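# Open narrow cabinet's top drawer, close all others

## Task

Pull the top drawer of the slim cabinet with three drawers fully open and leave it open. When you finish, every other drawer in the room must be completely closed, all cabinets must stay roughly where they started, and the robot must not have tipped over or be left leaning.

## Robot and tools

ROBOT. A Dexmate Vega. It has a three-wheeled base, a torso whose thigh, shank and chest fold in a Z (joints torso_hip_rad, torso_knee_rad, torso_waist_rad), two seven-joint arms with two-finger grippers, and a head that pans and tilts. Cameras: head_camera (896x560), left_wrist_camera and right_wrist_camera (672x420 each, on the back of each hand). Seen from above at the start, the robot measures 0.70 m long and 0.63 m wide (0.91 m with arms folded), and its front edge sits 0.35 m ahead of the base origin.

FRAMES. All positions are in metres. Base frame: origin on the floor at the turning point, 0.185 m behind the front axle; x forward, y left, z up. The printed left_hand and right_hand points lie between the fingers, 0.033 m back from the closed tips; fingers point along the hand's z, close along its y, and the back with the camera faces -x. Printed hand positions can be off, more so at long reach. The odometry frame is the base frame as it stood at the start.

move. Carries one action plus an optional "cameras" list (names, or ["all"]; omitted or null gives all, [] gives none; an unknown name invalidates the call). An action is "base" and/or "joints" with optional "speeds" and "min_time_s", or else "target" on its own. An empty move just reports state and images.
- "base": exactly one key, each a relative offset from where the base last reported itself. translate_m: drive forward (+) or back, -2 to 2 m. strafe_m: sideways, left +, -2 to 2 m; heading may drift about 0.02 rad. rotate_rad: spin in place, counter-clockwise +, -3.2 to 3.2 rad. The front wheels first swivel toward a new direction (about 0.5 s, up to 1.1 s).
- "joints": a single object keyed by joint name, each value an absolute angle in rad. Torso: hip 0 to 1.57, knee 0 to 3.141, waist -1.57 to 1.57 (chest lean forward = knee - hip - waist). Left arm: shoulder_pitch -3.041 to 3.041 (+ lowers arm), shoulder_yaw -0.423 to 1.523, upper_arm_roll and forearm_roll -3.041 to 3.041, elbow -3.041 to 0.214 (0 straight, negative bends up), wrist_pitch -1.366 to 1.366 (+ tips hand down), wrist_yaw -1.348 to 1.087 (+ turns left), gripper 0 (shut) to 0.785. The right arm mirrors it: shoulder_pitch and wrist_pitch go down when negative, shoulder_yaw -1.523 to 0.423, wrist_yaw -1.087 to 1.348. Head: head_pan_rad -2.792 to 2.792 (+ left), head_tilt_rad -1.483 to 1.483, head_camera_tilt_rad -1.483 to 1.378 (+ down). Keep head_tilt_rad at or below 0 and head_camera_tilt_rad within -1.1 to 0.9 while panning, or the head can hit the chest.
- "target": moves one hand to an absolute pose in the base frame: side ("left"/"right"), x, y, z (-3 to 3 m), pitch_deg (-30 to 95; 90 fingers down, 0 level), heading_deg (0 forward, + counter-clockwise), optional roll_deg (default 0, + clockwise seen from behind the hand); angles -360 to 360. line_only true insists on a straight path or refuses. The pose is checked against the robot's own body only, not furniture; the robot must be still. Moves that cannot go straight become arcs that may swing the elbow wide or flip the hand. After "short (part of ...)" resend the same target.
- "speeds": caps for this action: translate_m and strafe_m 0.04 to 0.3 m/s, rotate_rad 0.1 to 0.6 rad/s (the top value is the default).
- "min_time_s": 0.1 to 8 s, the shortest duration for arm and head motions.

Other tools: wait (seconds 0 to 10, optional cameras); zoom_image (camera name, region [x0, y0, x1, y1] in that image's pixels, at most 504 by 504); finished_scene (scene: the current scene number), which ends the scene for good.

RESULTS. The "move" line reads "done" or the worst status. base_status, joint_status, left_hand_status, right_hand_status use: done; off_target (resting away from target, may still push); contact_stop and time_out (target dropped, holding; stopping one member halts its whole group: torso, left arm or right arm); contact_stop_at_<key>; not_followed (a self-collision check withheld the arm: "joint command not followed", "pose unreachable", with a cause line); refused; reached (within 10 mm and 2 degrees); short; unfinished. Also reported: base_odometry (wheel count, slips count as travel), turned_by_wheels and turned_by_imu (rad since last result; imu above 0.03 rad after a straight drive suggests a bump), base_tilt in degrees, joint_positions, joint torques, Motor temperatures, on_its_own, and a pictures line giving the image order. A refused call, or a stop blocking an action, cancels the rest of that reply's calls; an invalid call does not.

PRESETS (hip, knee, waist): stand 0.469, 1.617, 1.048 (start); stand_high 0.78, 1.57, 0.44; lean_20 0.52, 1.05, 0.18; lean_45 0.52, 1.05, -0.26; low_lean_45 0, 0, -0.79. Arm fold, in key order shoulder_pitch to wrist_yaw: left 1, 0.5, -0.6, -2.5, 0, -0.9, 0; right -1, -0.5, 0.6, -2.5, 0, 0.9, 0. Fold arms before going to low_lean_45.

GRIPPER. Open pads form a V; at angle a the gap at the hand point is about 0.24 x a - 0.002 m. The commanded angle does not reveal a grip; squeezing harder than needed can fling objects.

CAUTIONS. The base does not stop at furniture; a time_out or near-zero count means it is blocked. Nothing prevents tipping, and a fallen robot stays down; keep the chest from leaning far while arms reach out. Never let the arms strike or press each other, grippers included. Back an arm away after any stop. Contact torque at load limits (141 N m shoulders, 75.2 upper-arm roll and elbow, 23.5 wrist and forearm) causes a 10 s torque fault; motors at 80 °C cause an over-temperature stop, so avoid long holds and pushing against unreachable poses. Don't slam drawers, shove cabinets, or drop things.

Each tool is called as name(argument=value, ...) on one line, values as JSON.

## Session

move()

Scene clock: 0.00 s.
Joint torques (N m): no reading
Motor temperatures (°C): left_arm=[31 31 31 26 40 35 41] | right_arm=[30 27 33 31 36 36 33]
base_odometry: x=+0.000 y=+0.000 heading=+0.000
turned_by_wheels: +0.000
turned_by_imu: +0.000
base_tilt: forward=+0.0 right=+0.8
base_status: not commanded
joint_positions: torso_hip_rad=+0.469 torso_knee_rad=+1.617 torso_waist_rad=+1.048 left_shoulder_pitch_rad=+2.217 left_shoulder_yaw_rad=-0.014 left_upper_arm_roll_rad=-0.004 left_elbow_rad=-1.080 left_forearm_roll_rad=+0.010 left_wrist_pitch_rad=-0.495 left_wrist_yaw_rad=-0.006 left_gripper_rad=+0.005 right_shoulder_pitch_rad=-2.194 right_shoulder_yaw_rad=-0.002 right_upper_arm_roll_rad=+0.006 right_elbow_rad=-1.112 right_forearm_roll_rad=+0.018 right_wrist_pitch_rad=+0.493 right_wrist_yaw_rad=-0.008 right_gripper_rad=+0.005 head_pan_rad=+0.000 head_tilt_rad=+0.000 head_camera_tilt_rad=+0.000
joint_status: not commanded
chest: x=-0.0111 y=+0.0000 z=+1.4155 quat_wxyz=(+0.999, +0.000, +0.050, +0.000) (m; base frame)
left_hand: x=+0.1723 y=+0.2218 z=+0.5939 quat_wxyz=(+0.402, -0.001, +0.916, -0.004) pitch_deg=+42.6 heading_deg=-0.5 roll_deg=-0.7 back=up (m; base frame)
right_hand: x=+0.2084 y=-0.2404 z=+0.6102 quat_wxyz=(+0.427, +0.011, +0.904, -0.007) pitch_deg=+39.4 heading_deg=-1.6 roll_deg=-0.3 back=up (m; base frame)
pictures: head_camera, left_wrist_camera, right_wrist_camera

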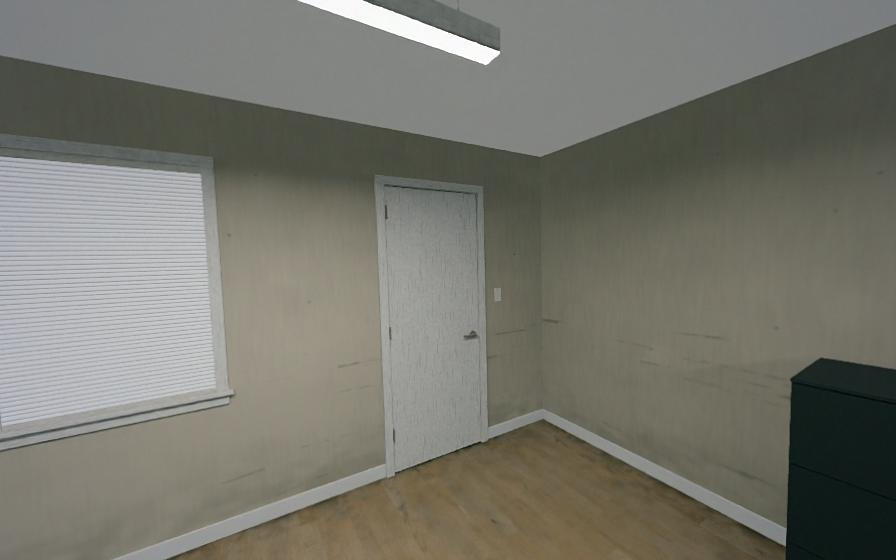

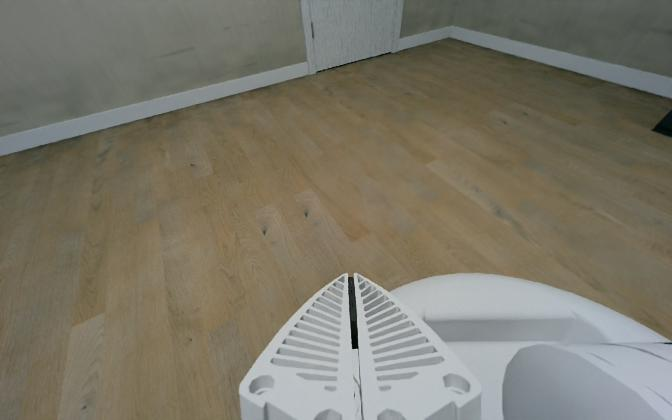

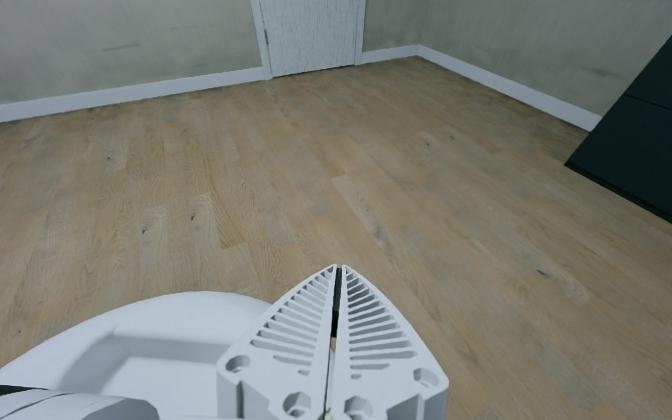

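Practise a bit: look around by panning.

move(joints={"head_pan_rad":-1.2,"head_camera_tilt_rad":0.4}, cameras=["head_camera"])

move(joints={"head_pan_rad":-2.4}, cameras=["head_camera"])

move(joints={"head_pan_rad":2.2}, cameras=["head_camera"])

move(joints={"head_pan_rad":1.1}, cameras=["head_camera"])

Scene clock: 1.73 s.
Joint torques (N m): left_arm=[4.48 -0.33 -0.72 -4.02 0 -2.52 -0.11] | right_arm=[-3.73 -1.48 0.81 -3.03 0.11 3.27 0.07]
Motor temperatures (°C): left_arm=[31 31 31 26 40 35 41] | right_arm=[30 27 33 31 36 36 33]
move: done
base_odometry: x=+0.000 y=+0.000 heading=+0.000
turned_by_wheels: +0.000
turned_by_imu: +0.000
base_tilt: forward=+0.0 right=+0.7
base_status: not commanded
joint_positions: torso_hip_rad=+0.469 torso_knee_rad=+1.617 torso_waist_rad=+1.048 left_shoulder_pitch_rad=+2.217 left_shoulder_yaw_rad=-0.014 left_upper_arm_roll_rad=-0.004 left_elbow_rad=-1.080 left_forearm_roll_rad=+0.010 left_wrist_pitch_rad=-0.495 left_wrist_yaw_rad=-0.006 left_gripper_rad=+0.005 right_shoulder_pitch_rad=-2.194 right_shoulder_yaw_rad=-0.002 right_upper_arm_roll_rad=+0.006 right_elbow_rad=-1.112 right_forearm_roll_rad=+0.018 right_wrist_pitch_rad=+0.493 right_wrist_yaw_rad=-0.008 right_gripper_rad=+0.005 head_pan_rad=-1.200 head_tilt_rad=+0.000 head_camera_tilt_rad=+0.400
joint_status: all done
chest: x=-0.0111 y=+0.0000 z=+1.4155 quat_wxyz=(+0.999, +0.000, +0.050, +0.000) (m; base frame)
left_hand: x=+0.1724 y=+0.2218 z=+0.5939 quat_wxyz=(+0.402, -0.001, +0.916, -0.004) pitch_deg=+42.6 heading_deg=-0.5 roll_deg=-0.7 back=up (m; base frame)
right_hand: x=+0.2084 y=-0.2404 z=+0.6102 quat_wxyz=(+0.427, +0.011, +0.904, -0.007) pitch_deg=+39.4 heading_deg=-1.6 roll_deg=-0.3 back=up (m; base frame)
pictures: head_camera

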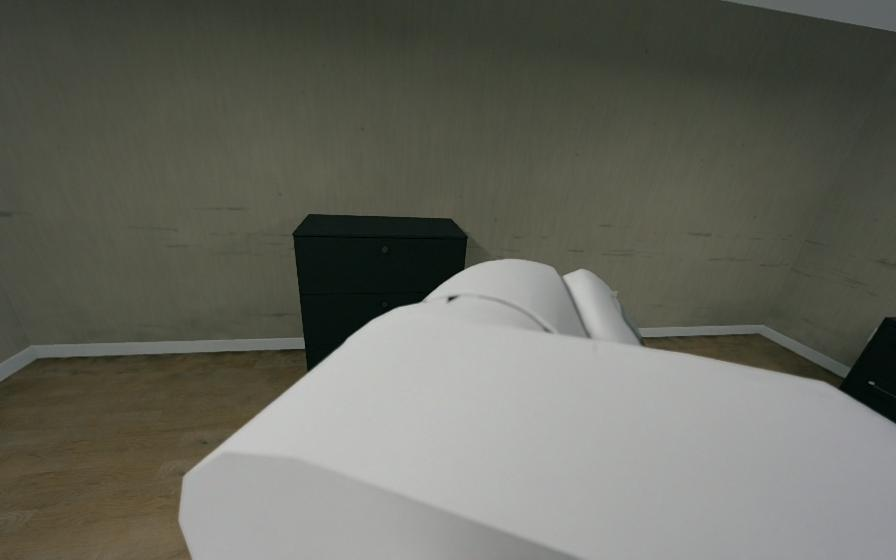

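Scene clock: 3.20 s.
Joint torques (N m): left_arm=[6.55 0.16 -0.63 -1.77 0.17 -2.2 -0.3] | right_arm=[-3.56 -1.42 0.63 -1.94 0.02 2.32 0.05]
Motor temperatures (°C): left_arm=[31 31 31 26 40 35 41] | right_arm=[30 27 33 31 36 37 33]
move: done
base_odometry: x=+0.000 y=+0.000 heading=+0.000
turned_by_wheels: +0.000
turned_by_imu: +0.000
base_tilt: forward=+0.0 right=+0.8
base_status: not commanded
joint_positions: torso_hip_rad=+0.469 torso_knee_rad=+1.617 torso_waist_rad=+1.048 left_shoulder_pitch_rad=+2.217 left_shoulder_yaw_rad=-0.014 left_upper_arm_roll_rad=-0.004 left_elbow_rad=-1.080 left_forearm_roll_rad=+0.010 left_wrist_pitch_rad=-0.495 left_wrist_yaw_rad=-0.006 left_gripper_rad=+0.005 right_shoulder_pitch_rad=-2.194 right_shoulder_yaw_rad=-0.002 right_upper_arm_roll_rad=+0.006 right_elbow_rad=-1.112 right_forearm_roll_rad=+0.018 right_wrist_pitch_rad=+0.493 right_wrist_yaw_rad=-0.008 right_gripper_rad=+0.005 head_pan_rad=-2.400 head_tilt_rad=+0.000 head_camera_tilt_rad=+0.400
joint_status: all done
chest: x=-0.0111 y=+0.0000 z=+1.4155 quat_wxyz=(+0.999, +0.000, +0.050, +0.000) (m; base frame)
left_hand: x=+0.1724 y=+0.2218 z=+0.5939 quat_wxyz=(+0.402, -0.001, +0.916, -0.004) pitch_deg=+42.6 heading_deg=-0.5 roll_deg=-0.7 back=up (m; base frame)
right_hand: x=+0.2084 y=-0.2404 z=+0.6102 quat_wxyz=(+0.427, +0.011, +0.904, -0.007) pitch_deg=+39.4 heading_deg=-1.6 roll_deg=-0.3 back=up (m; base frame)
pictures: head_camera

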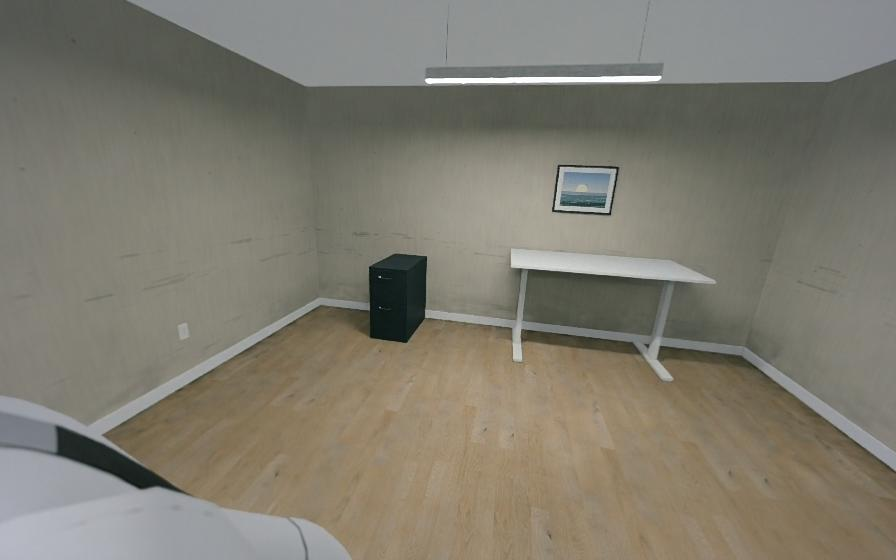

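Scene clock: 6.93 s.
Joint torques (N m): left_arm=[6.41 -1.44 -1.03 -2.65 0.19 -2.67 0.1] | right_arm=[-4.23 -0.91 0.81 -2.62 0.05 2.64 0.11]
Motor temperatures (°C): left_arm=[31 31 31 26 40 35 41] | right_arm=[30 27 33 31 36 37 33]
move: done
base_odometry: x=+0.000 y=+0.000 heading=+0.000
turned_by_wheels: +0.000
turned_by_imu: +0.000
base_tilt: forward=+0.0 right=+0.7
base_status: not commanded
joint_positions: torso_hip_rad=+0.469 torso_knee_rad=+1.617 torso_waist_rad=+1.048 left_shoulder_pitch_rad=+2.217 left_shoulder_yaw_rad=-0.014 left_upper_arm_roll_rad=-0.004 left_elbow_rad=-1.080 left_forearm_roll_rad=+0.010 left_wrist_pitch_rad=-0.495 left_wrist_yaw_rad=-0.006 left_gripper_rad=+0.005 right_shoulder_pitch_rad=-2.194 right_shoulder_yaw_rad=-0.002 right_upper_arm_roll_rad=+0.006 right_elbow_rad=-1.112 right_forearm_roll_rad=+0.018 right_wrist_pitch_rad=+0.493 right_wrist_yaw_rad=-0.008 right_gripper_rad=+0.005 head_pan_rad=+2.200 head_tilt_rad=+0.000 head_camera_tilt_rad=+0.400
joint_status: all done
chest: x=-0.0111 y=+0.0000 z=+1.4155 quat_wxyz=(+0.999, +0.000, +0.050, +0.000) (m; base frame)
left_hand: x=+0.1724 y=+0.2218 z=+0.5939 quat_wxyz=(+0.402, -0.001, +0.916, -0.004) pitch_deg=+42.6 heading_deg=-0.5 roll_deg=-0.7 back=up (m; base frame)
right_hand: x=+0.2084 y=-0.2404 z=+0.6102 quat_wxyz=(+0.427, +0.011, +0.904, -0.007) pitch_deg=+39.4 heading_deg=-1.6 roll_deg=-0.3 back=up (m; base frame)
pictures: head_camera

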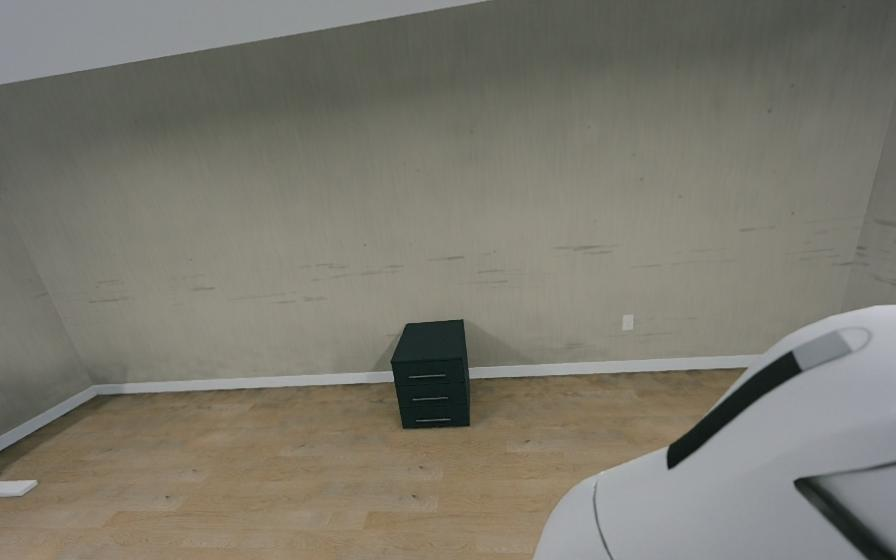

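Scene clock: 8.33 s.
Joint torques (N m): left_arm=[7.11 -0.42 -0.93 -2.51 -0.08 -1.7 -0.2] | right_arm=[-3.91 -1.64 0.31 -2.96 0.16 2.66 -0.05]
Motor temperatures (°C): left_arm=[31 31 31 26 40 35 41] | right_arm=[30 27 33 31 36 37 33]
move: done
base_odometry: x=+0.000 y=+0.000 heading=+0.000
turned_by_wheels: +0.000
turned_by_imu: +0.000
base_tilt: forward=+0.0 right=+0.7
base_status: not commanded
joint_positions: torso_hip_rad=+0.469 torso_knee_rad=+1.617 torso_waist_rad=+1.048 left_shoulder_pitch_rad=+2.217 left_shoulder_yaw_rad=-0.014 left_upper_arm_roll_rad=-0.004 left_elbow_rad=-1.080 left_forearm_roll_rad=+0.010 left_wrist_pitch_rad=-0.495 left_wrist_yaw_rad=-0.006 left_gripper_rad=+0.005 right_shoulder_pitch_rad=-2.194 right_shoulder_yaw_rad=-0.002 right_upper_arm_roll_rad=+0.006 right_elbow_rad=-1.112 right_forearm_roll_rad=+0.018 right_wrist_pitch_rad=+0.493 right_wrist_yaw_rad=-0.008 right_gripper_rad=+0.005 head_pan_rad=+1.100 head_tilt_rad=+0.000 head_camera_tilt_rad=+0.400
joint_status: all done
chest: x=-0.0111 y=+0.0000 z=+1.4155 quat_wxyz=(+0.999, +0.000, +0.050, +0.000) (m; base frame)
left_hand: x=+0.1724 y=+0.2218 z=+0.5939 quat_wxyz=(+0.402, -0.001, +0.916, -0.004) pitch_deg=+42.6 heading_deg=-0.5 roll_deg=-0.7 back=up (m; base frame)
right_hand: x=+0.2084 y=-0.2404 z=+0.6102 quat_wxyz=(+0.427, +0.011, +0.904, -0.007) pitch_deg=+39.4 heading_deg=-1.6 roll_deg=-0.3 back=up (m; base frame)
pictures: head_camera

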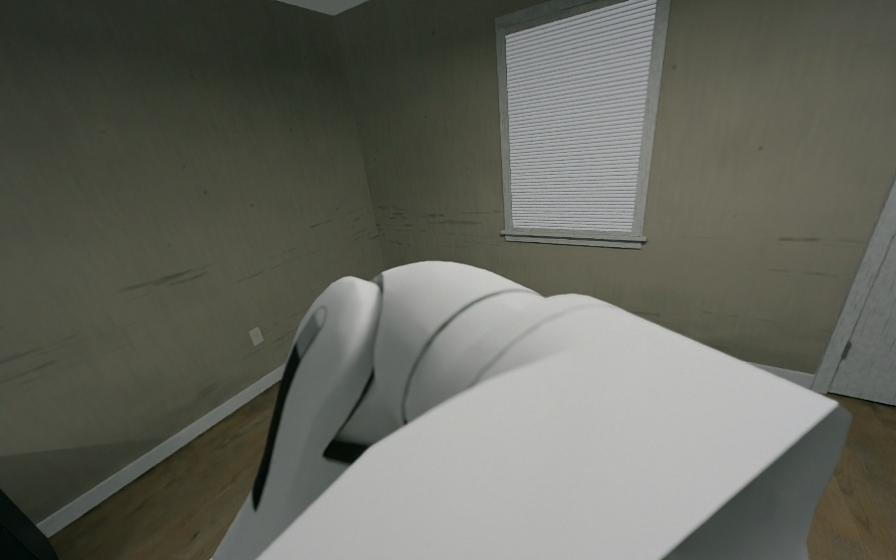

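move(base={"rotate_rad":2.22}, joints={"head_pan_rad":0,"head_camera_tilt_rad":0.6}, cameras=["head_camera"])

zoom_image(camera="head_camera", region=[300, 150, 600, 450])

Scene clock: 13.97 s.
Joint torques (N m): left_arm=[5.24 -0.41 -0.76 -3.18 0.25 -2.05 0] | right_arm=[-4.49 -0.02 0.36 -3.04 0.13 2.38 -0.14]
Motor temperatures (°C): left_arm=[31 31 31 26 40 35 41] | right_arm=[30 27 33 31 36 37 33]
move: done
base_odometry: x=+0.003 y=-0.001 heading=+2.227
turned_by_wheels: +2.227
turned_by_imu: +2.215
base_tilt: forward=+0.1 right=+0.8
base_status: done
joint_positions: torso_hip_rad=+0.469 torso_knee_rad=+1.617 torso_waist_rad=+1.048 left_shoulder_pitch_rad=+2.217 left_shoulder_yaw_rad=-0.014 left_upper_arm_roll_rad=-0.004 left_elbow_rad=-1.080 left_forearm_roll_rad=+0.010 left_wrist_pitch_rad=-0.495 left_wrist_yaw_rad=-0.006 left_gripper_rad=+0.005 right_shoulder_pitch_rad=-2.194 right_shoulder_yaw_rad=-0.002 right_upper_arm_roll_rad=+0.006 right_elbow_rad=-1.112 right_forearm_roll_rad=+0.018 right_wrist_pitch_rad=+0.493 right_wrist_yaw_rad=-0.008 right_gripper_rad=+0.005 head_pan_rad=+0.000 head_tilt_rad=+0.000 head_camera_tilt_rad=+0.600
joint_status: all done
chest: x=-0.0111 y=+0.0000 z=+1.4155 quat_wxyz=(+0.999, +0.000, +0.050, +0.000) (m; base frame)
left_hand: x=+0.1724 y=+0.2218 z=+0.5939 quat_wxyz=(+0.402, -0.001, +0.916, -0.004) pitch_deg=+42.6 heading_deg=-0.5 roll_deg=-0.7 back=up (m; base frame)
right_hand: x=+0.2084 y=-0.2404 z=+0.6102 quat_wxyz=(+0.427, +0.011, +0.904, -0.007) pitch_deg=+39.4 heading_deg=-1.6 roll_deg=-0.3 back=up (m; base frame)
pictures: head_camera

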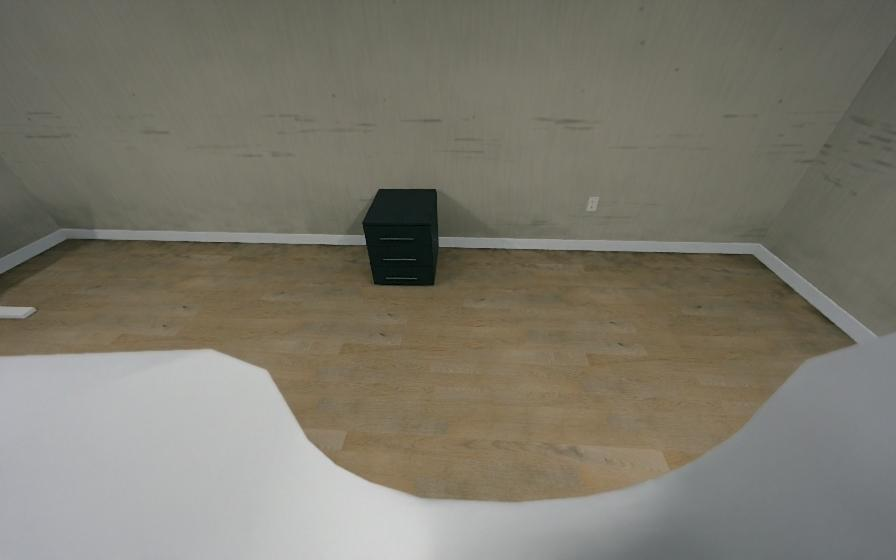

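Scaled by 1.680 from the camera's 896x560 image, which has a finer 960x600 frame.

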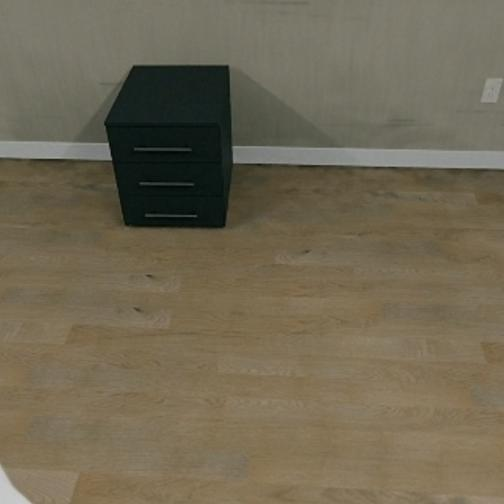

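move(base={"rotate_rad":-0.03}, joints={"torso_hip_rad":0.2,"torso_knee_rad":0.9,"torso_waist_rad":0.5,"left_gripper_rad":0.5}, cameras=["head_camera"])

move(target={"side":"left","x":0.6,"y":0.22,"z":0.42,"pitch_deg":0,"heading_deg":0,"roll_deg":90}, cameras=["head_camera","left_wrist_camera"])

zoom_image(camera="head_camera", region=[270, 50, 570, 350])

Scene clock: 18.80 s.
Joint torques (N m): left_arm=[9.24 -0.84 -1.37 -2.38 -0.09 -1.45 -0.04] | right_arm=[-7.14 -1.48 0.68 -1.74 0.06 2.85 -0.1]
Motor temperatures (°C): left_arm=[31 31 31 26 40 35 41] | right_arm=[30 27 33 31 36 37 33]
move: done
base_odometry: x=+0.003 y=-0.001 heading=+2.197
turned_by_wheels: -0.030
turned_by_imu: -0.030
base_tilt: forward=+0.0 right=+0.8
base_status: done
joint_positions: torso_hip_rad=+0.200 torso_knee_rad=+0.900 torso_waist_rad=+0.500 left_shoulder_pitch_rad=+2.217 left_shoulder_yaw_rad=-0.014 left_upper_arm_roll_rad=-0.004 left_elbow_rad=-1.080 left_forearm_roll_rad=+0.010 left_wrist_pitch_rad=-0.495 left_wrist_yaw_rad=-0.006 left_gripper_rad=+0.500 right_shoulder_pitch_rad=-2.194 right_shoulder_yaw_rad=-0.002 right_upper_arm_roll_rad=+0.006 right_elbow_rad=-1.112 right_forearm_roll_rad=+0.018 right_wrist_pitch_rad=+0.493 right_wrist_yaw_rad=-0.008 right_gripper_rad=+0.005 head_pan_rad=+0.000 head_tilt_rad=+0.000 head_camera_tilt_rad=+0.600
joint_status: all done
chest: x=-0.0812 y=+0.0000 z=+1.2472 quat_wxyz=(+0.995, +0.000, +0.100, +0.000) (m; base frame)
left_hand: x=+0.0195 y=+0.2218 z=+0.4114 quat_wxyz=(+0.356, -0.001, +0.934, -0.004) pitch_deg=+48.3 heading_deg=-0.5 roll_deg=-0.7 back=up (m; base frame)
right_hand: x=+0.0570 y=-0.2404 z=+0.4240 quat_wxyz=(+0.381, +0.011, +0.924, -0.008) pitch_deg=+45.1 heading_deg=-1.8 roll_deg=-0.5 back=up (m; base frame)
pictures: head_camera

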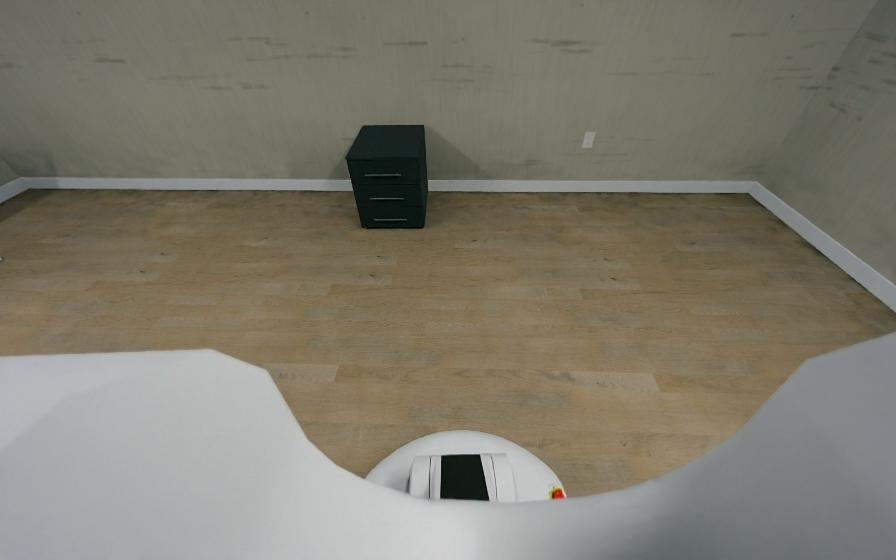

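Scene clock: 19.10 s.
Joint torques (N m): left_arm=[8.41 -1.46 -1.33 -2.48 0.27 -1.99 -0.06] | right_arm=[-6.69 -0.93 0.76 -1.11 0.09 2.94 -0.07]
Motor temperatures (°C): left_arm=[31 31 31 26 40 35 41] | right_arm=[30 27 33 31 36 37 33]
move: refused
base_odometry: x=+0.003 y=-0.001 heading=+2.197
turned_by_wheels: +0.000
turned_by_imu: +0.000
base_tilt: forward=+0.0 right=+0.8
base_status: not commanded
joint_positions: torso_hip_rad=+0.200 torso_knee_rad=+0.900 torso_waist_rad=+0.500 left_shoulder_pitch_rad=+2.217 left_shoulder_yaw_rad=-0.014 left_upper_arm_roll_rad=-0.004 left_elbow_rad=-1.080 left_forearm_roll_rad=+0.010 left_wrist_pitch_rad=-0.495 left_wrist_yaw_rad=-0.006 left_gripper_rad=+0.500 right_shoulder_pitch_rad=-2.194 right_shoulder_yaw_rad=-0.002 right_upper_arm_roll_rad=+0.006 right_elbow_rad=-1.112 right_forearm_roll_rad=+0.018 right_wrist_pitch_rad=+0.493 right_wrist_yaw_rad=-0.008 right_gripper_rad=+0.005 head_pan_rad=+0.000 head_tilt_rad=+0.000 head_camera_tilt_rad=+0.600
joint_status: not commanded
chest: x=-0.0812 y=+0.0000 z=+1.2472 quat_wxyz=(+0.995, +0.000, +0.100, +0.000) (m; base frame)
left_hand: x=+0.0195 y=+0.2218 z=+0.4114 quat_wxyz=(+0.356, -0.001, +0.934, -0.004) pitch_deg=+48.3 heading_deg=-0.5 roll_deg=-0.7 back=up (m; base frame)
left_hand_status: refused: the arm stands too near the robot already: the left finger into the base, as the model's coarse spheres have them (needs 2.0 cm clear). Nothing moved. Move it clear with "joints".
right_hand: x=+0.0570 y=-0.2404 z=+0.4240 quat_wxyz=(+0.381, +0.011, +0.924, -0.008) pitch_deg=+45.1 heading_deg=-1.8 roll_deg=-0.5 back=up (m; base frame)
pictures: head_camera, left_wrist_camera

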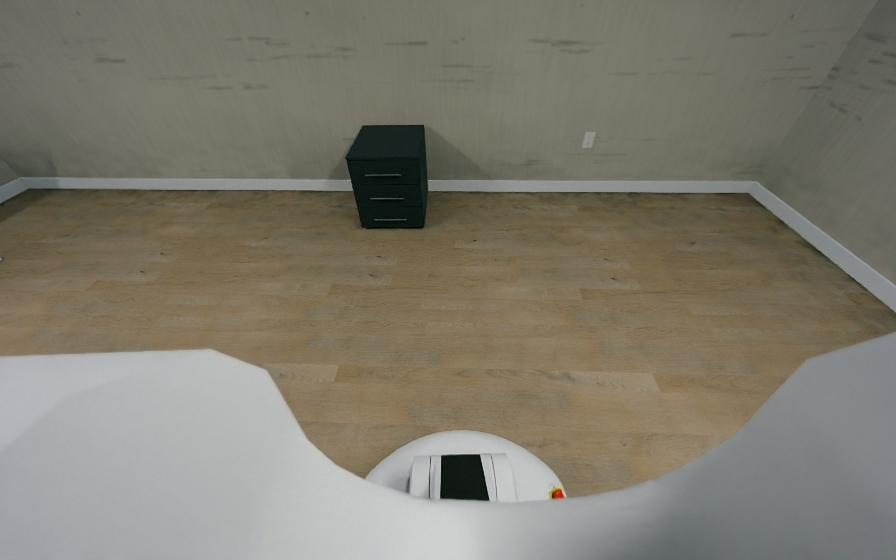

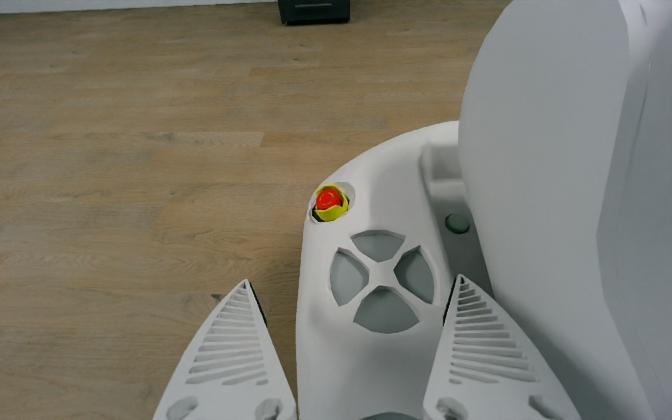

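Scaled by 1.680 from the camera's 896x560 image, which has a finer 960x600 frame.

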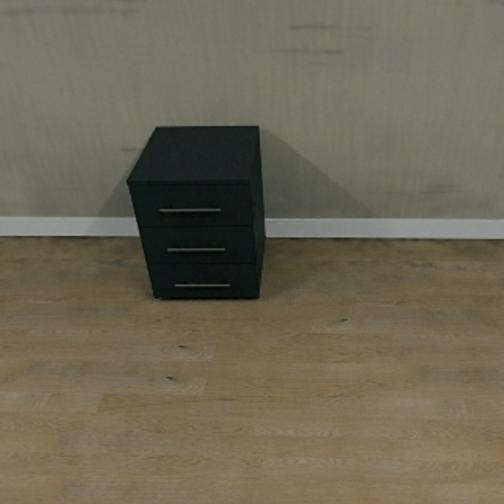

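move(joints={"left_elbow_rad":-1.9,"left_shoulder_pitch_rad":2.0}, cameras=[])

move(target={"side":"left","x":0.6,"y":0.22,"z":0.42,"pitch_deg":0,"heading_deg":0,"roll_deg":90}, cameras=["head_camera","left_wrist_camera"])

Scene clock: 23.40 s.
Joint torques (N m): left_arm=[-9.34 0.38 -1.04 -7.81 -0.17 -2.89 -0.14] | right_arm=[-6.52 -1.06 0.39 -1.81 0.15 2.24 0.01]
Motor temperatures (°C): left_arm=[31 31 31 26 40 35 41] | right_arm=[30 27 33 31 36 37 33]
move: done
base_odometry: x=+0.003 y=-0.001 heading=+2.197
turned_by_wheels: +0.000
turned_by_imu: +0.000
base_tilt: forward=+0.0 right=+0.8
base_status: not commanded
joint_positions: torso_hip_rad=+0.200 torso_knee_rad=+0.900 torso_waist_rad=+0.500 left_shoulder_pitch_rad=+2.001 left_shoulder_yaw_rad=-0.014 left_upper_arm_roll_rad=-0.004 left_elbow_rad=-1.896 left_forearm_roll_rad=+0.010 left_wrist_pitch_rad=-0.495 left_wrist_yaw_rad=-0.006 left_gripper_rad=+0.500 right_shoulder_pitch_rad=-2.194 right_shoulder_yaw_rad=-0.002 right_upper_arm_roll_rad=+0.006 right_elbow_rad=-1.112 right_forearm_roll_rad=+0.018 right_wrist_pitch_rad=+0.493 right_wrist_yaw_rad=-0.008 right_gripper_rad=+0.005 head_pan_rad=+0.000 head_tilt_rad=+0.000 head_camera_tilt_rad=+0.600
joint_status: all done
chest: x=-0.0812 y=+0.0000 z=+1.2472 quat_wxyz=(+0.995, +0.000, +0.100, +0.000) (m; base frame)
left_hand: x=+0.4312 y=+0.2288 z=+0.9118 quat_wxyz=(+0.771, +0.000, +0.637, +0.002) pitch_deg=-10.8 heading_deg=+0.2 roll_deg=+0.1 back=up (m; base frame)
right_hand: x=+0.0570 y=-0.2404 z=+0.4240 quat_wxyz=(+0.381, +0.011, +0.924, -0.008) pitch_deg=+45.1 heading_deg=-1.8 roll_deg=-0.5 back=up (m; base frame)
pictures: none
No camera images: "cameras" was empty.

Scene clock: 23.70 s.
Joint torques (N m): left_arm=[-8.67 -1.49 -0.97 -7.96 0.37 -2.9 -0.14] | right_arm=[-7.18 -0.96 0.24 -1.58 0.15 2.44 -0.15]
Motor temperatures (°C): left_arm=[31 31 31 26 40 35 41] | right_arm=[30 27 33 31 36 37 33]
move: refused
base_odometry: x=+0.003 y=-0.001 heading=+2.197
turned_by_wheels: +0.000
turned_by_imu: +0.000
base_tilt: forward=+0.1 right=+0.8
base_status: not commanded
joint_positions: torso_hip_rad=+0.200 torso_knee_rad=+0.900 torso_waist_rad=+0.500 left_shoulder_pitch_rad=+2.001 left_shoulder_yaw_rad=-0.014 left_upper_arm_roll_rad=-0.004 left_elbow_rad=-1.898 left_forearm_roll_rad=+0.010 left_wrist_pitch_rad=-0.495 left_wrist_yaw_rad=-0.006 left_gripper_rad=+0.500 right_shoulder_pitch_rad=-2.194 right_shoulder_yaw_rad=-0.002 right_upper_arm_roll_rad=+0.006 right_elbow_rad=-1.112 right_forearm_roll_rad=+0.018 right_wrist_pitch_rad=+0.493 right_wrist_yaw_rad=-0.008 right_gripper_rad=+0.005 head_pan_rad=+0.000 head_tilt_rad=+0.000 head_camera_tilt_rad=+0.600
joint_status: not commanded
chest: x=-0.0812 y=+0.0000 z=+1.2472 quat_wxyz=(+0.995, +0.000, +0.100, +0.000) (m; base frame)
left_hand: x=+0.4315 y=+0.2288 z=+0.9135 quat_wxyz=(+0.772, +0.000, +0.636, +0.002) pitch_deg=-11.0 heading_deg=+0.2 roll_deg=+0.1 back=up (m; base frame)
left_hand_status: refused: no posture of the arm gets there (out of reach): the closest leaves the hand 20.5 cm and 5 deg from the pose. Nothing moved.
right_hand: x=+0.0570 y=-0.2404 z=+0.4240 quat_wxyz=(+0.381, +0.011, +0.924, -0.008) pitch_deg=+45.1 heading_deg=-1.8 roll_deg=-0.5 back=up (m; base frame)
pictures: head_camera, left_wrist_camera

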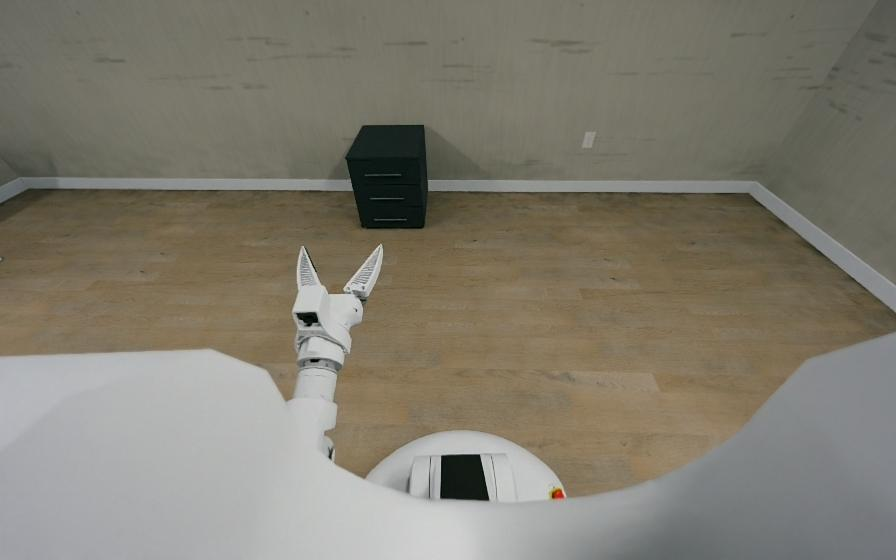

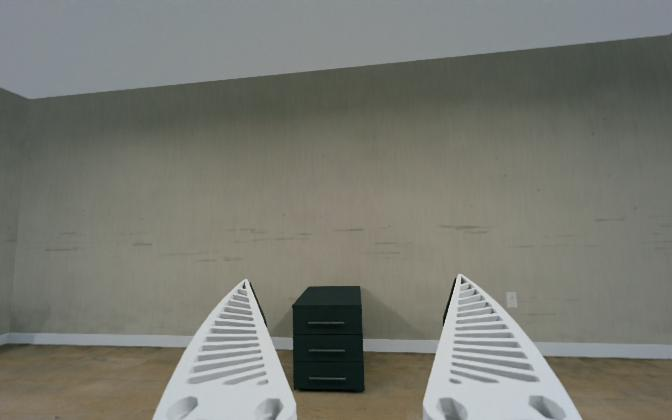

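move(joints={"torso_hip_rad":0.05,"torso_knee_rad":0.35,"torso_waist_rad":-0.2}, cameras=["head_camera"])

move(target={"side":"left","x":0.6,"y":0.22,"z":0.42,"pitch_deg":0,"heading_deg":0,"roll_deg":90}, cameras=["head_camera","left_wrist_camera"])

Scene clock: 28.07 s.
Joint torques (N m): left_arm=[-2.33 -0.24 -1.48 -6.84 0.21 -2.59 -0.13] | right_arm=[2.64 8.78 -22 0.47 -6 -6.6 16.07]
Motor temperatures (°C): left_arm=[31 31 31 26 40 35 41] | right_arm=[30 27 33 31 36 38 34]
move: done
base_odometry: x=+0.003 y=-0.001 heading=+2.197
turned_by_wheels: +0.000
turned_by_imu: +0.000
base_tilt: forward=+0.0 right=+0.8
base_status: not commanded
joint_positions: torso_hip_rad=+0.050 torso_knee_rad=+0.350 torso_waist_rad=-0.200 left_shoulder_pitch_rad=+2.000 left_shoulder_yaw_rad=-0.014 left_upper_arm_roll_rad=-0.004 left_elbow_rad=-1.900 left_forearm_roll_rad=+0.010 left_wrist_pitch_rad=-0.495 left_wrist_yaw_rad=-0.006 left_gripper_rad=+0.500 right_shoulder_pitch_rad=-2.194 right_shoulder_yaw_rad=-0.002 right_upper_arm_roll_rad=+0.008 right_elbow_rad=-1.112 right_forearm_roll_rad=+0.020 right_wrist_pitch_rad=+0.495 right_wrist_yaw_rad=-0.011 right_gripper_rad=+0.005 head_pan_rad=+0.000 head_tilt_rad=+0.000 head_camera_tilt_rad=+0.600
joint_status: all done
chest: x=-0.0419 y=+0.0000 z=+1.0375 quat_wxyz=(+0.969, +0.000, +0.248, +0.000) (m; base frame)
left_hand: x=+0.3498 y=+0.2289 z=+0.5684 quat_wxyz=(+0.669, +0.000, +0.744, +0.002) pitch_deg=+6.1 heading_deg=+0.2 roll_deg=+0.1 back=up (m; base frame)
right_hand: x=-0.1531 y=-0.2436 z=+0.2108 quat_wxyz=(+0.240, +0.011, +0.971, -0.012) pitch_deg=+62.2 heading_deg=-3.5 roll_deg=-2.2 back=up (m; base frame)
pictures: head_camera
ARM HIT: the robot struck its own base or body hard.

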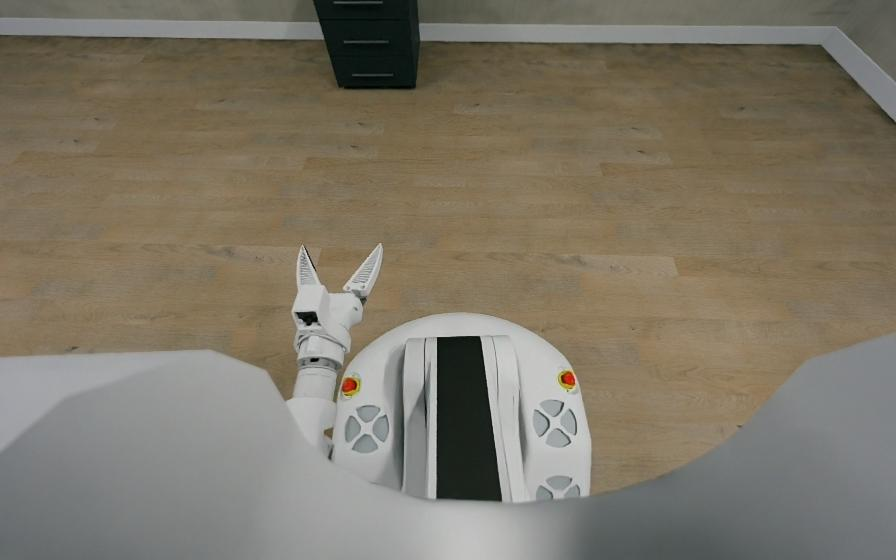

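Scene clock: 29.70 s.
Joint torques (N m): left_arm=[-1.83 -0.24 -0.64 -6.48 -0.1 -2.93 -0.13] | right_arm=[13.36 13 -29.34 -6.29 -7.33 0.36 20.61]
Motor temperatures (°C): left_arm=[31 31 31 26 40 35 41] | right_arm=[30 27 33 31 37 37 34]
move: refused
base_odometry: x=+0.003 y=-0.001 heading=+2.197
turned_by_wheels: +0.000
turned_by_imu: +0.000
base_tilt: forward=+0.0 right=+0.8
base_status: not commanded
joint_positions: torso_hip_rad=+0.050 torso_knee_rad=+0.350 torso_waist_rad=-0.200 left_shoulder_pitch_rad=+2.000 left_shoulder_yaw_rad=-0.014 left_upper_arm_roll_rad=-0.004 left_elbow_rad=-1.900 left_forearm_roll_rad=+0.010 left_wrist_pitch_rad=-0.495 left_wrist_yaw_rad=-0.006 left_gripper_rad=+0.500 right_shoulder_pitch_rad=-2.195 right_shoulder_yaw_rad=-0.002 right_upper_arm_roll_rad=+0.008 right_elbow_rad=-1.112 right_forearm_roll_rad=+0.020 right_wrist_pitch_rad=+0.494 right_wrist_yaw_rad=-0.012 right_gripper_rad=+0.005 head_pan_rad=+0.000 head_tilt_rad=+0.000 head_camera_tilt_rad=+0.600
joint_status: not commanded
chest: x=-0.0418 y=+0.0000 z=+1.0375 quat_wxyz=(+0.969, +0.000, +0.248, +0.000) (m; base frame)
left_hand: x=+0.3498 y=+0.2289 z=+0.5683 quat_wxyz=(+0.669, +0.000, +0.744, +0.002) pitch_deg=+6.1 heading_deg=+0.2 roll_deg=+0.1 back=up (m; base frame)
left_hand_status: refused: no posture of the arm gets there (out of reach): the closest leaves the hand 1.6 cm and 1 deg from the pose. Nothing moved.
right_hand: x=-0.1546 y=-0.2445 z=+0.2104 quat_wxyz=(+0.238, +0.011, +0.971, -0.013) pitch_deg=+62.4 heading_deg=-3.7 roll_deg=-2.4 back=up (m; base frame)
pictures: head_camera, left_wrist_camera

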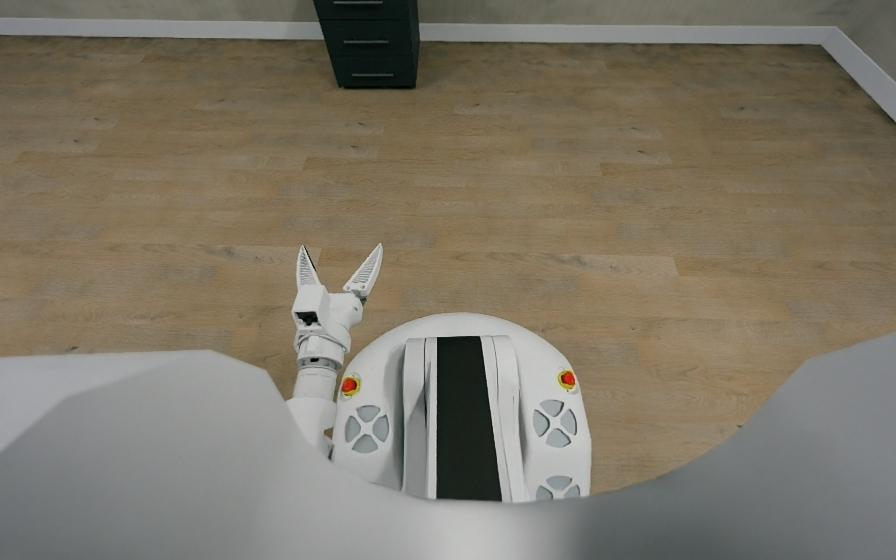

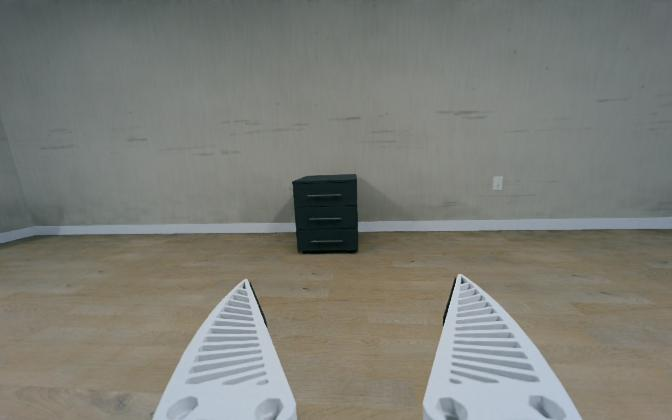

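move(joints={"right_elbow_rad":-2.2,"right_shoulder_pitch_rad":-2.1}, cameras=[])

move(target={"side":"left","x":0.58,"y":0.22,"z":0.42,"pitch_deg":15,"heading_deg":0,"roll_deg":90}, cameras=["head_camera","left_wrist_camera"])

Scene clock: 40.57 s.
Joint torques (N m): left_arm=[-2.87 -0.67 -0.76 -6.2 0.17 -2.75 -0.07] | right_arm=[85.14 10.35 -29.36 -37.47 -7.06 19.72 20.47]
Motor temperatures (°C): left_arm=[31 31 31 26 40 36 41] | right_arm=[33 27 35 36 39 45 39]
move: torque_fault
TORQUE FAULT: right_wrist_pitch_rad reached its load limit. The right arm stopped for 10 seconds, dropped its targets and accepts commands again: back off and push less far. The stop added 9.2 s to the call and to motion_time.
base_odometry: x=+0.003 y=-0.001 heading=+2.197
turned_by_wheels: +0.000
turned_by_imu: +0.000
base_tilt: forward=+0.0 right=+0.8
base_status: not commanded
joint_positions: torso_hip_rad=+0.050 torso_knee_rad=+0.351 torso_waist_rad=-0.201 left_shoulder_pitch_rad=+2.000 left_shoulder_yaw_rad=-0.014 left_upper_arm_roll_rad=-0.004 left_elbow_rad=-1.900 left_forearm_roll_rad=+0.010 left_wrist_pitch_rad=-0.495 left_wrist_yaw_rad=-0.006 left_gripper_rad=+0.500 right_shoulder_pitch_rad=-2.194 right_shoulder_yaw_rad=-0.003 right_upper_arm_roll_rad=+0.011 right_elbow_rad=-1.169 right_forearm_roll_rad=+0.023 right_wrist_pitch_rad=+0.480 right_wrist_yaw_rad=-0.017 right_gripper_rad=+0.005 head_pan_rad=+0.000 head_tilt_rad=+0.000 head_camera_tilt_rad=+0.600
joint_status: right_shoulder_pitch_rad torque_fault (moved +0.001 of +0.095); right_elbow_rad torque_fault (moved -0.058 of -1.088)
chest: x=-0.0414 y=+0.0000 z=+1.0375 quat_wxyz=(+0.969, +0.000, +0.248, +0.000) (m; base frame)
left_hand: x=+0.3498 y=+0.2289 z=+0.5679 quat_wxyz=(+0.668, +0.000, +0.744, +0.002) pitch_deg=+6.1 heading_deg=+0.2 roll_deg=+0.1 back=up (m; base frame)
right_hand: x=-0.1236 y=-0.2488 z=+0.2169 quat_wxyz=(+0.259, +0.013, +0.966, -0.016) pitch_deg=+59.9 heading_deg=-4.4 roll_deg=-2.9 back=up (m; base frame)
pictures: none
No camera images: "cameras" was empty.

not run: a stop came earlier in this reply.

move(joints={"torso_hip_rad":0.2,"torso_knee_rad":0.9,"torso_waist_rad":0.5}, cameras=[])

move(joints={"right_elbow_rad":-2.2,"right_shoulder_pitch_rad":-2.2}, cameras=[])

move(joints={"torso_hip_rad":0.05,"torso_knee_rad":0.35,"torso_waist_rad":-0.2,"head_camera_tilt_rad":0}, cameras=[])

move(target={"side":"left","x":0.56,"y":0.22,"z":0.42,"pitch_deg":10,"heading_deg":0,"roll_deg":90}, cameras=["head_camera","left_wrist_camera"])

Scene clock: 51.57 s.
Joint torques (N m): left_arm=[-8.57 -1.75 -0.38 -7.71 0.13 -3.27 0.03] | right_arm=[3.38 0.52 -3.17 -3.47 -0.16 2.84 0.32]
Motor temperatures (°C): left_arm=[31 31 31 26 40 36 41] | right_arm=[32 27 35 35 38 43 38]
move: done
TORQUE FAULT: right_wrist_yaw_rad reached its load limit. The right arm stopped for 10 seconds, dropped its targets and accepts commands again: back off and push less far. The stop added 6.7 s to the call and to motion_time.
base_odometry: x=+0.003 y=-0.001 heading=+2.197
turned_by_wheels: +0.000
turned_by_imu: +0.000
base_tilt: forward=+0.0 right=+0.8
base_status: not commanded
joint_positions: torso_hip_rad=+0.200 torso_knee_rad=+0.900 torso_waist_rad=+0.500 left_shoulder_pitch_rad=+2.000 left_shoulder_yaw_rad=-0.014 left_upper_arm_roll_rad=-0.004 left_elbow_rad=-1.900 left_forearm_roll_rad=+0.010 left_wrist_pitch_rad=-0.495 left_wrist_yaw_rad=-0.006 left_gripper_rad=+0.500 right_shoulder_pitch_rad=-2.194 right_shoulder_yaw_rad=-0.004 right_upper_arm_roll_rad=+0.013 right_elbow_rad=-1.169 right_forearm_roll_rad=+0.024 right_wrist_pitch_rad=+0.478 right_wrist_yaw_rad=-0.019 right_gripper_rad=+0.005 head_pan_rad=+0.000 head_tilt_rad=+0.000 head_camera_tilt_rad=+0.600
joint_status: all done
chest: x=-0.0811 y=+0.0000 z=+1.2472 quat_wxyz=(+0.995, +0.000, +0.100, +0.000) (m; base frame)
left_hand: x=+0.4318 y=+0.2289 z=+0.9149 quat_wxyz=(+0.772, +0.000, +0.635, +0.002) pitch_deg=-11.1 heading_deg=+0.2 roll_deg=+0.1 back=up (m; base frame)
right_hand: x=+0.0832 y=-0.2511 z=+0.4388 quat_wxyz=(+0.400, +0.016, +0.916, -0.016) pitch_deg=+42.8 heading_deg=-3.3 roll_deg=-1.3 back=up (m; base frame)
pictures: none
No camera images: "cameras" was empty.

not run: a stop came earlier in this reply.

not run: a stop came earlier in this reply.

not run: a stop came earlier in this reply.

move(joints={"right_elbow_rad":-2.2,"right_shoulder_pitch_rad":-2.2}, cameras=[])

move(joints={"torso_hip_rad":0.05,"torso_knee_rad":0.35,"torso_waist_rad":-0.2,"head_camera_tilt_rad":0}, cameras=[])

move(target={"side":"left","x":0.56,"y":0.22,"z":0.42,"pitch_deg":10,"heading_deg":0,"roll_deg":90}, cameras=["head_camera","left_wrist_camera"])

Scene clock: 56.60 s.
Joint torques (N m): left_arm=[-8.13 0.11 -0.77 -7.14 -0.29 -2.56 -0.13] | right_arm=[-10.56 1.54 -3.17 -9.11 -0.09 3.43 0.17]
Motor temperatures (°C): left_arm=[31 31 31 26 40 36 41] | right_arm=[32 27 35 34 38 42 38]
move: done
base_odometry: x=+0.003 y=-0.001 heading=+2.197
turned_by_wheels: +0.000
turned_by_imu: +0.000
base_tilt: forward=+0.0 right=+0.8
base_status: not commanded
joint_positions: torso_hip_rad=+0.200 torso_knee_rad=+0.900 torso_waist_rad=+0.500 left_shoulder_pitch_rad=+2.000 left_shoulder_yaw_rad=-0.014 left_upper_arm_roll_rad=-0.004 left_elbow_rad=-1.900 left_forearm_roll_rad=+0.010 left_wrist_pitch_rad=-0.495 left_wrist_yaw_rad=-0.006 left_gripper_rad=+0.500 right_shoulder_pitch_rad=-2.200 right_shoulder_yaw_rad=-0.004 right_upper_arm_roll_rad=+0.013 right_elbow_rad=-2.196 right_forearm_roll_rad=+0.024 right_wrist_pitch_rad=+0.478 right_wrist_yaw_rad=-0.019 right_gripper_rad=+0.005 head_pan_rad=+0.000 head_tilt_rad=+0.000 head_camera_tilt_rad=+0.600
joint_status: all done
chest: x=-0.0811 y=+0.0000 z=+1.2472 quat_wxyz=(+0.995, +0.000, +0.100, +0.000) (m; base frame)
left_hand: x=+0.4318 y=+0.2289 z=+0.9149 quat_wxyz=(+0.772, +0.000, +0.635, +0.002) pitch_deg=-11.1 heading_deg=+0.2 roll_deg=+0.1 back=up (m; base frame)
right_hand: x=+0.3788 y=-0.2462 z=+1.0042 quat_wxyz=(+0.797, +0.015, +0.604, -0.007) pitch_deg=-15.7 heading_deg=-1.9 roll_deg=+1.0 back=up (m; base frame)
pictures: none
No camera images: "cameras" was empty.

Scene clock: 60.47 s.
Joint torques (N m): left_arm=[-0.48 1.36 -0.19 -6.09 -0.04 -3.18 -0.34] | right_arm=[-15.82 0.89 -3.44 -7.7 -0.07 4.5 0.39]
Motor temperatures (°C): left_arm=[31 31 31 26 40 36 41] | right_arm=[32 27 35 34 38 41 37]
move: done
base_odometry: x=+0.003 y=-0.001 heading=+2.197
turned_by_wheels: +0.000
turned_by_imu: +0.000
base_tilt: forward=+0.0 right=+0.8
base_status: not commanded
joint_positions: torso_hip_rad=+0.050 torso_knee_rad=+0.350 torso_waist_rad=-0.200 left_shoulder_pitch_rad=+2.000 left_shoulder_yaw_rad=-0.014 left_upper_arm_roll_rad=-0.004 left_elbow_rad=-1.900 left_forearm_roll_rad=+0.010 left_wrist_pitch_rad=-0.495 left_wrist_yaw_rad=-0.006 left_gripper_rad=+0.500 right_shoulder_pitch_rad=-2.200 right_shoulder_yaw_rad=-0.004 right_upper_arm_roll_rad=+0.013 right_elbow_rad=-2.200 right_forearm_roll_rad=+0.024 right_wrist_pitch_rad=+0.478 right_wrist_yaw_rad=-0.019 right_gripper_rad=+0.005 head_pan_rad=+0.000 head_tilt_rad=+0.000 head_camera_tilt_rad=+0.000
joint_status: all done
chest: x=-0.0421 y=+0.0000 z=+1.0374 quat_wxyz=(+0.969, +0.000, +0.247, +0.000) (m; base frame)
left_hand: x=+0.3498 y=+0.2289 z=+0.5684 quat_wxyz=(+0.669, +0.000, +0.744, +0.002) pitch_deg=+6.1 heading_deg=+0.2 roll_deg=+0.1 back=up (m; base frame)
right_hand: x=+0.3261 y=-0.2461 z=+0.6718 quat_wxyz=(+0.699, +0.014, +0.715, -0.009) pitch_deg=+1.2 heading_deg=-1.9 roll_deg=+0.4 back=up (m; base frame)
pictures: none
No camera images: "cameras" was empty.

Scene clock: 66.57 s.
Joint torques (N m): left_arm=[-17.22 3.46 0.83 -5.84 0.24 0.38 1.48] | right_arm=[-14.72 1.23 -2.9 -7.79 -0.16 2.93 0.24]
Motor temperatures (°C): left_arm=[31 31 31 26 40 36 41] | right_arm=[32 27 34 34 37 41 36]
move: done
base_odometry: x=+0.003 y=-0.001 heading=+2.197
turned_by_wheels: +0.000
turned_by_imu: +0.000
base_tilt: forward=+0.0 right=+0.8
base_status: not commanded
joint_positions: torso_hip_rad=+0.050 torso_knee_rad=+0.350 torso_waist_rad=-0.200 left_shoulder_pitch_rad=+1.199 left_shoulder_yaw_rad=+0.102 left_upper_arm_roll_rad=+0.198 left_elbow_rad=-1.065 left_forearm_roll_rad=+1.380 left_wrist_pitch_rad=+0.121 left_wrist_yaw_rad=+0.481 left_gripper_rad=+0.500 right_shoulder_pitch_rad=-2.200 right_shoulder_yaw_rad=-0.004 right_upper_arm_roll_rad=+0.013 right_elbow_rad=-2.200 right_forearm_roll_rad=+0.024 right_wrist_pitch_rad=+0.478 right_wrist_yaw_rad=-0.019 right_gripper_rad=+0.005 head_pan_rad=+0.000 head_tilt_rad=+0.000 head_camera_tilt_rad=+0.000
joint_status: not commanded
chest: x=-0.0421 y=+0.0000 z=+1.0374 quat_wxyz=(+0.969, +0.000, +0.247, +0.000) (m; base frame)
left_hand: x=+0.5592 y=+0.2201 z=+0.4198 quat_wxyz=(+0.455, +0.541, +0.543, +0.453) pitch_deg=+10.0 heading_deg=+0.0 roll_deg=+89.7 (m; base frame)
left_hand_status: reached (straight line, planned for 4.8 s): 1 mm and 0.3 deg off.
right_hand: x=+0.3261 y=-0.2461 z=+0.6718 quat_wxyz=(+0.699, +0.014, +0.715, -0.009) pitch_deg=+1.2 heading_deg=-1.9 roll_deg=+0.4 back=up (m; base frame)
pictures: head_camera, left_wrist_camera

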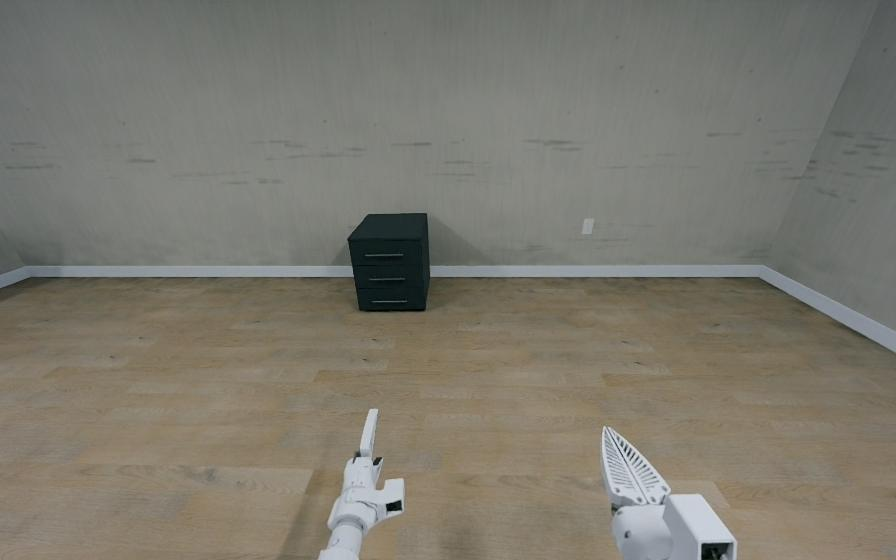

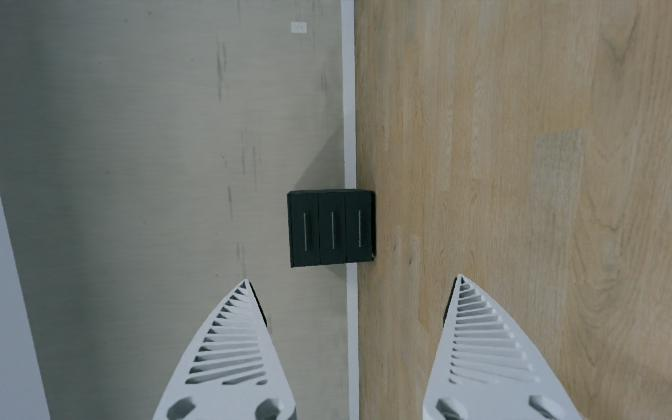

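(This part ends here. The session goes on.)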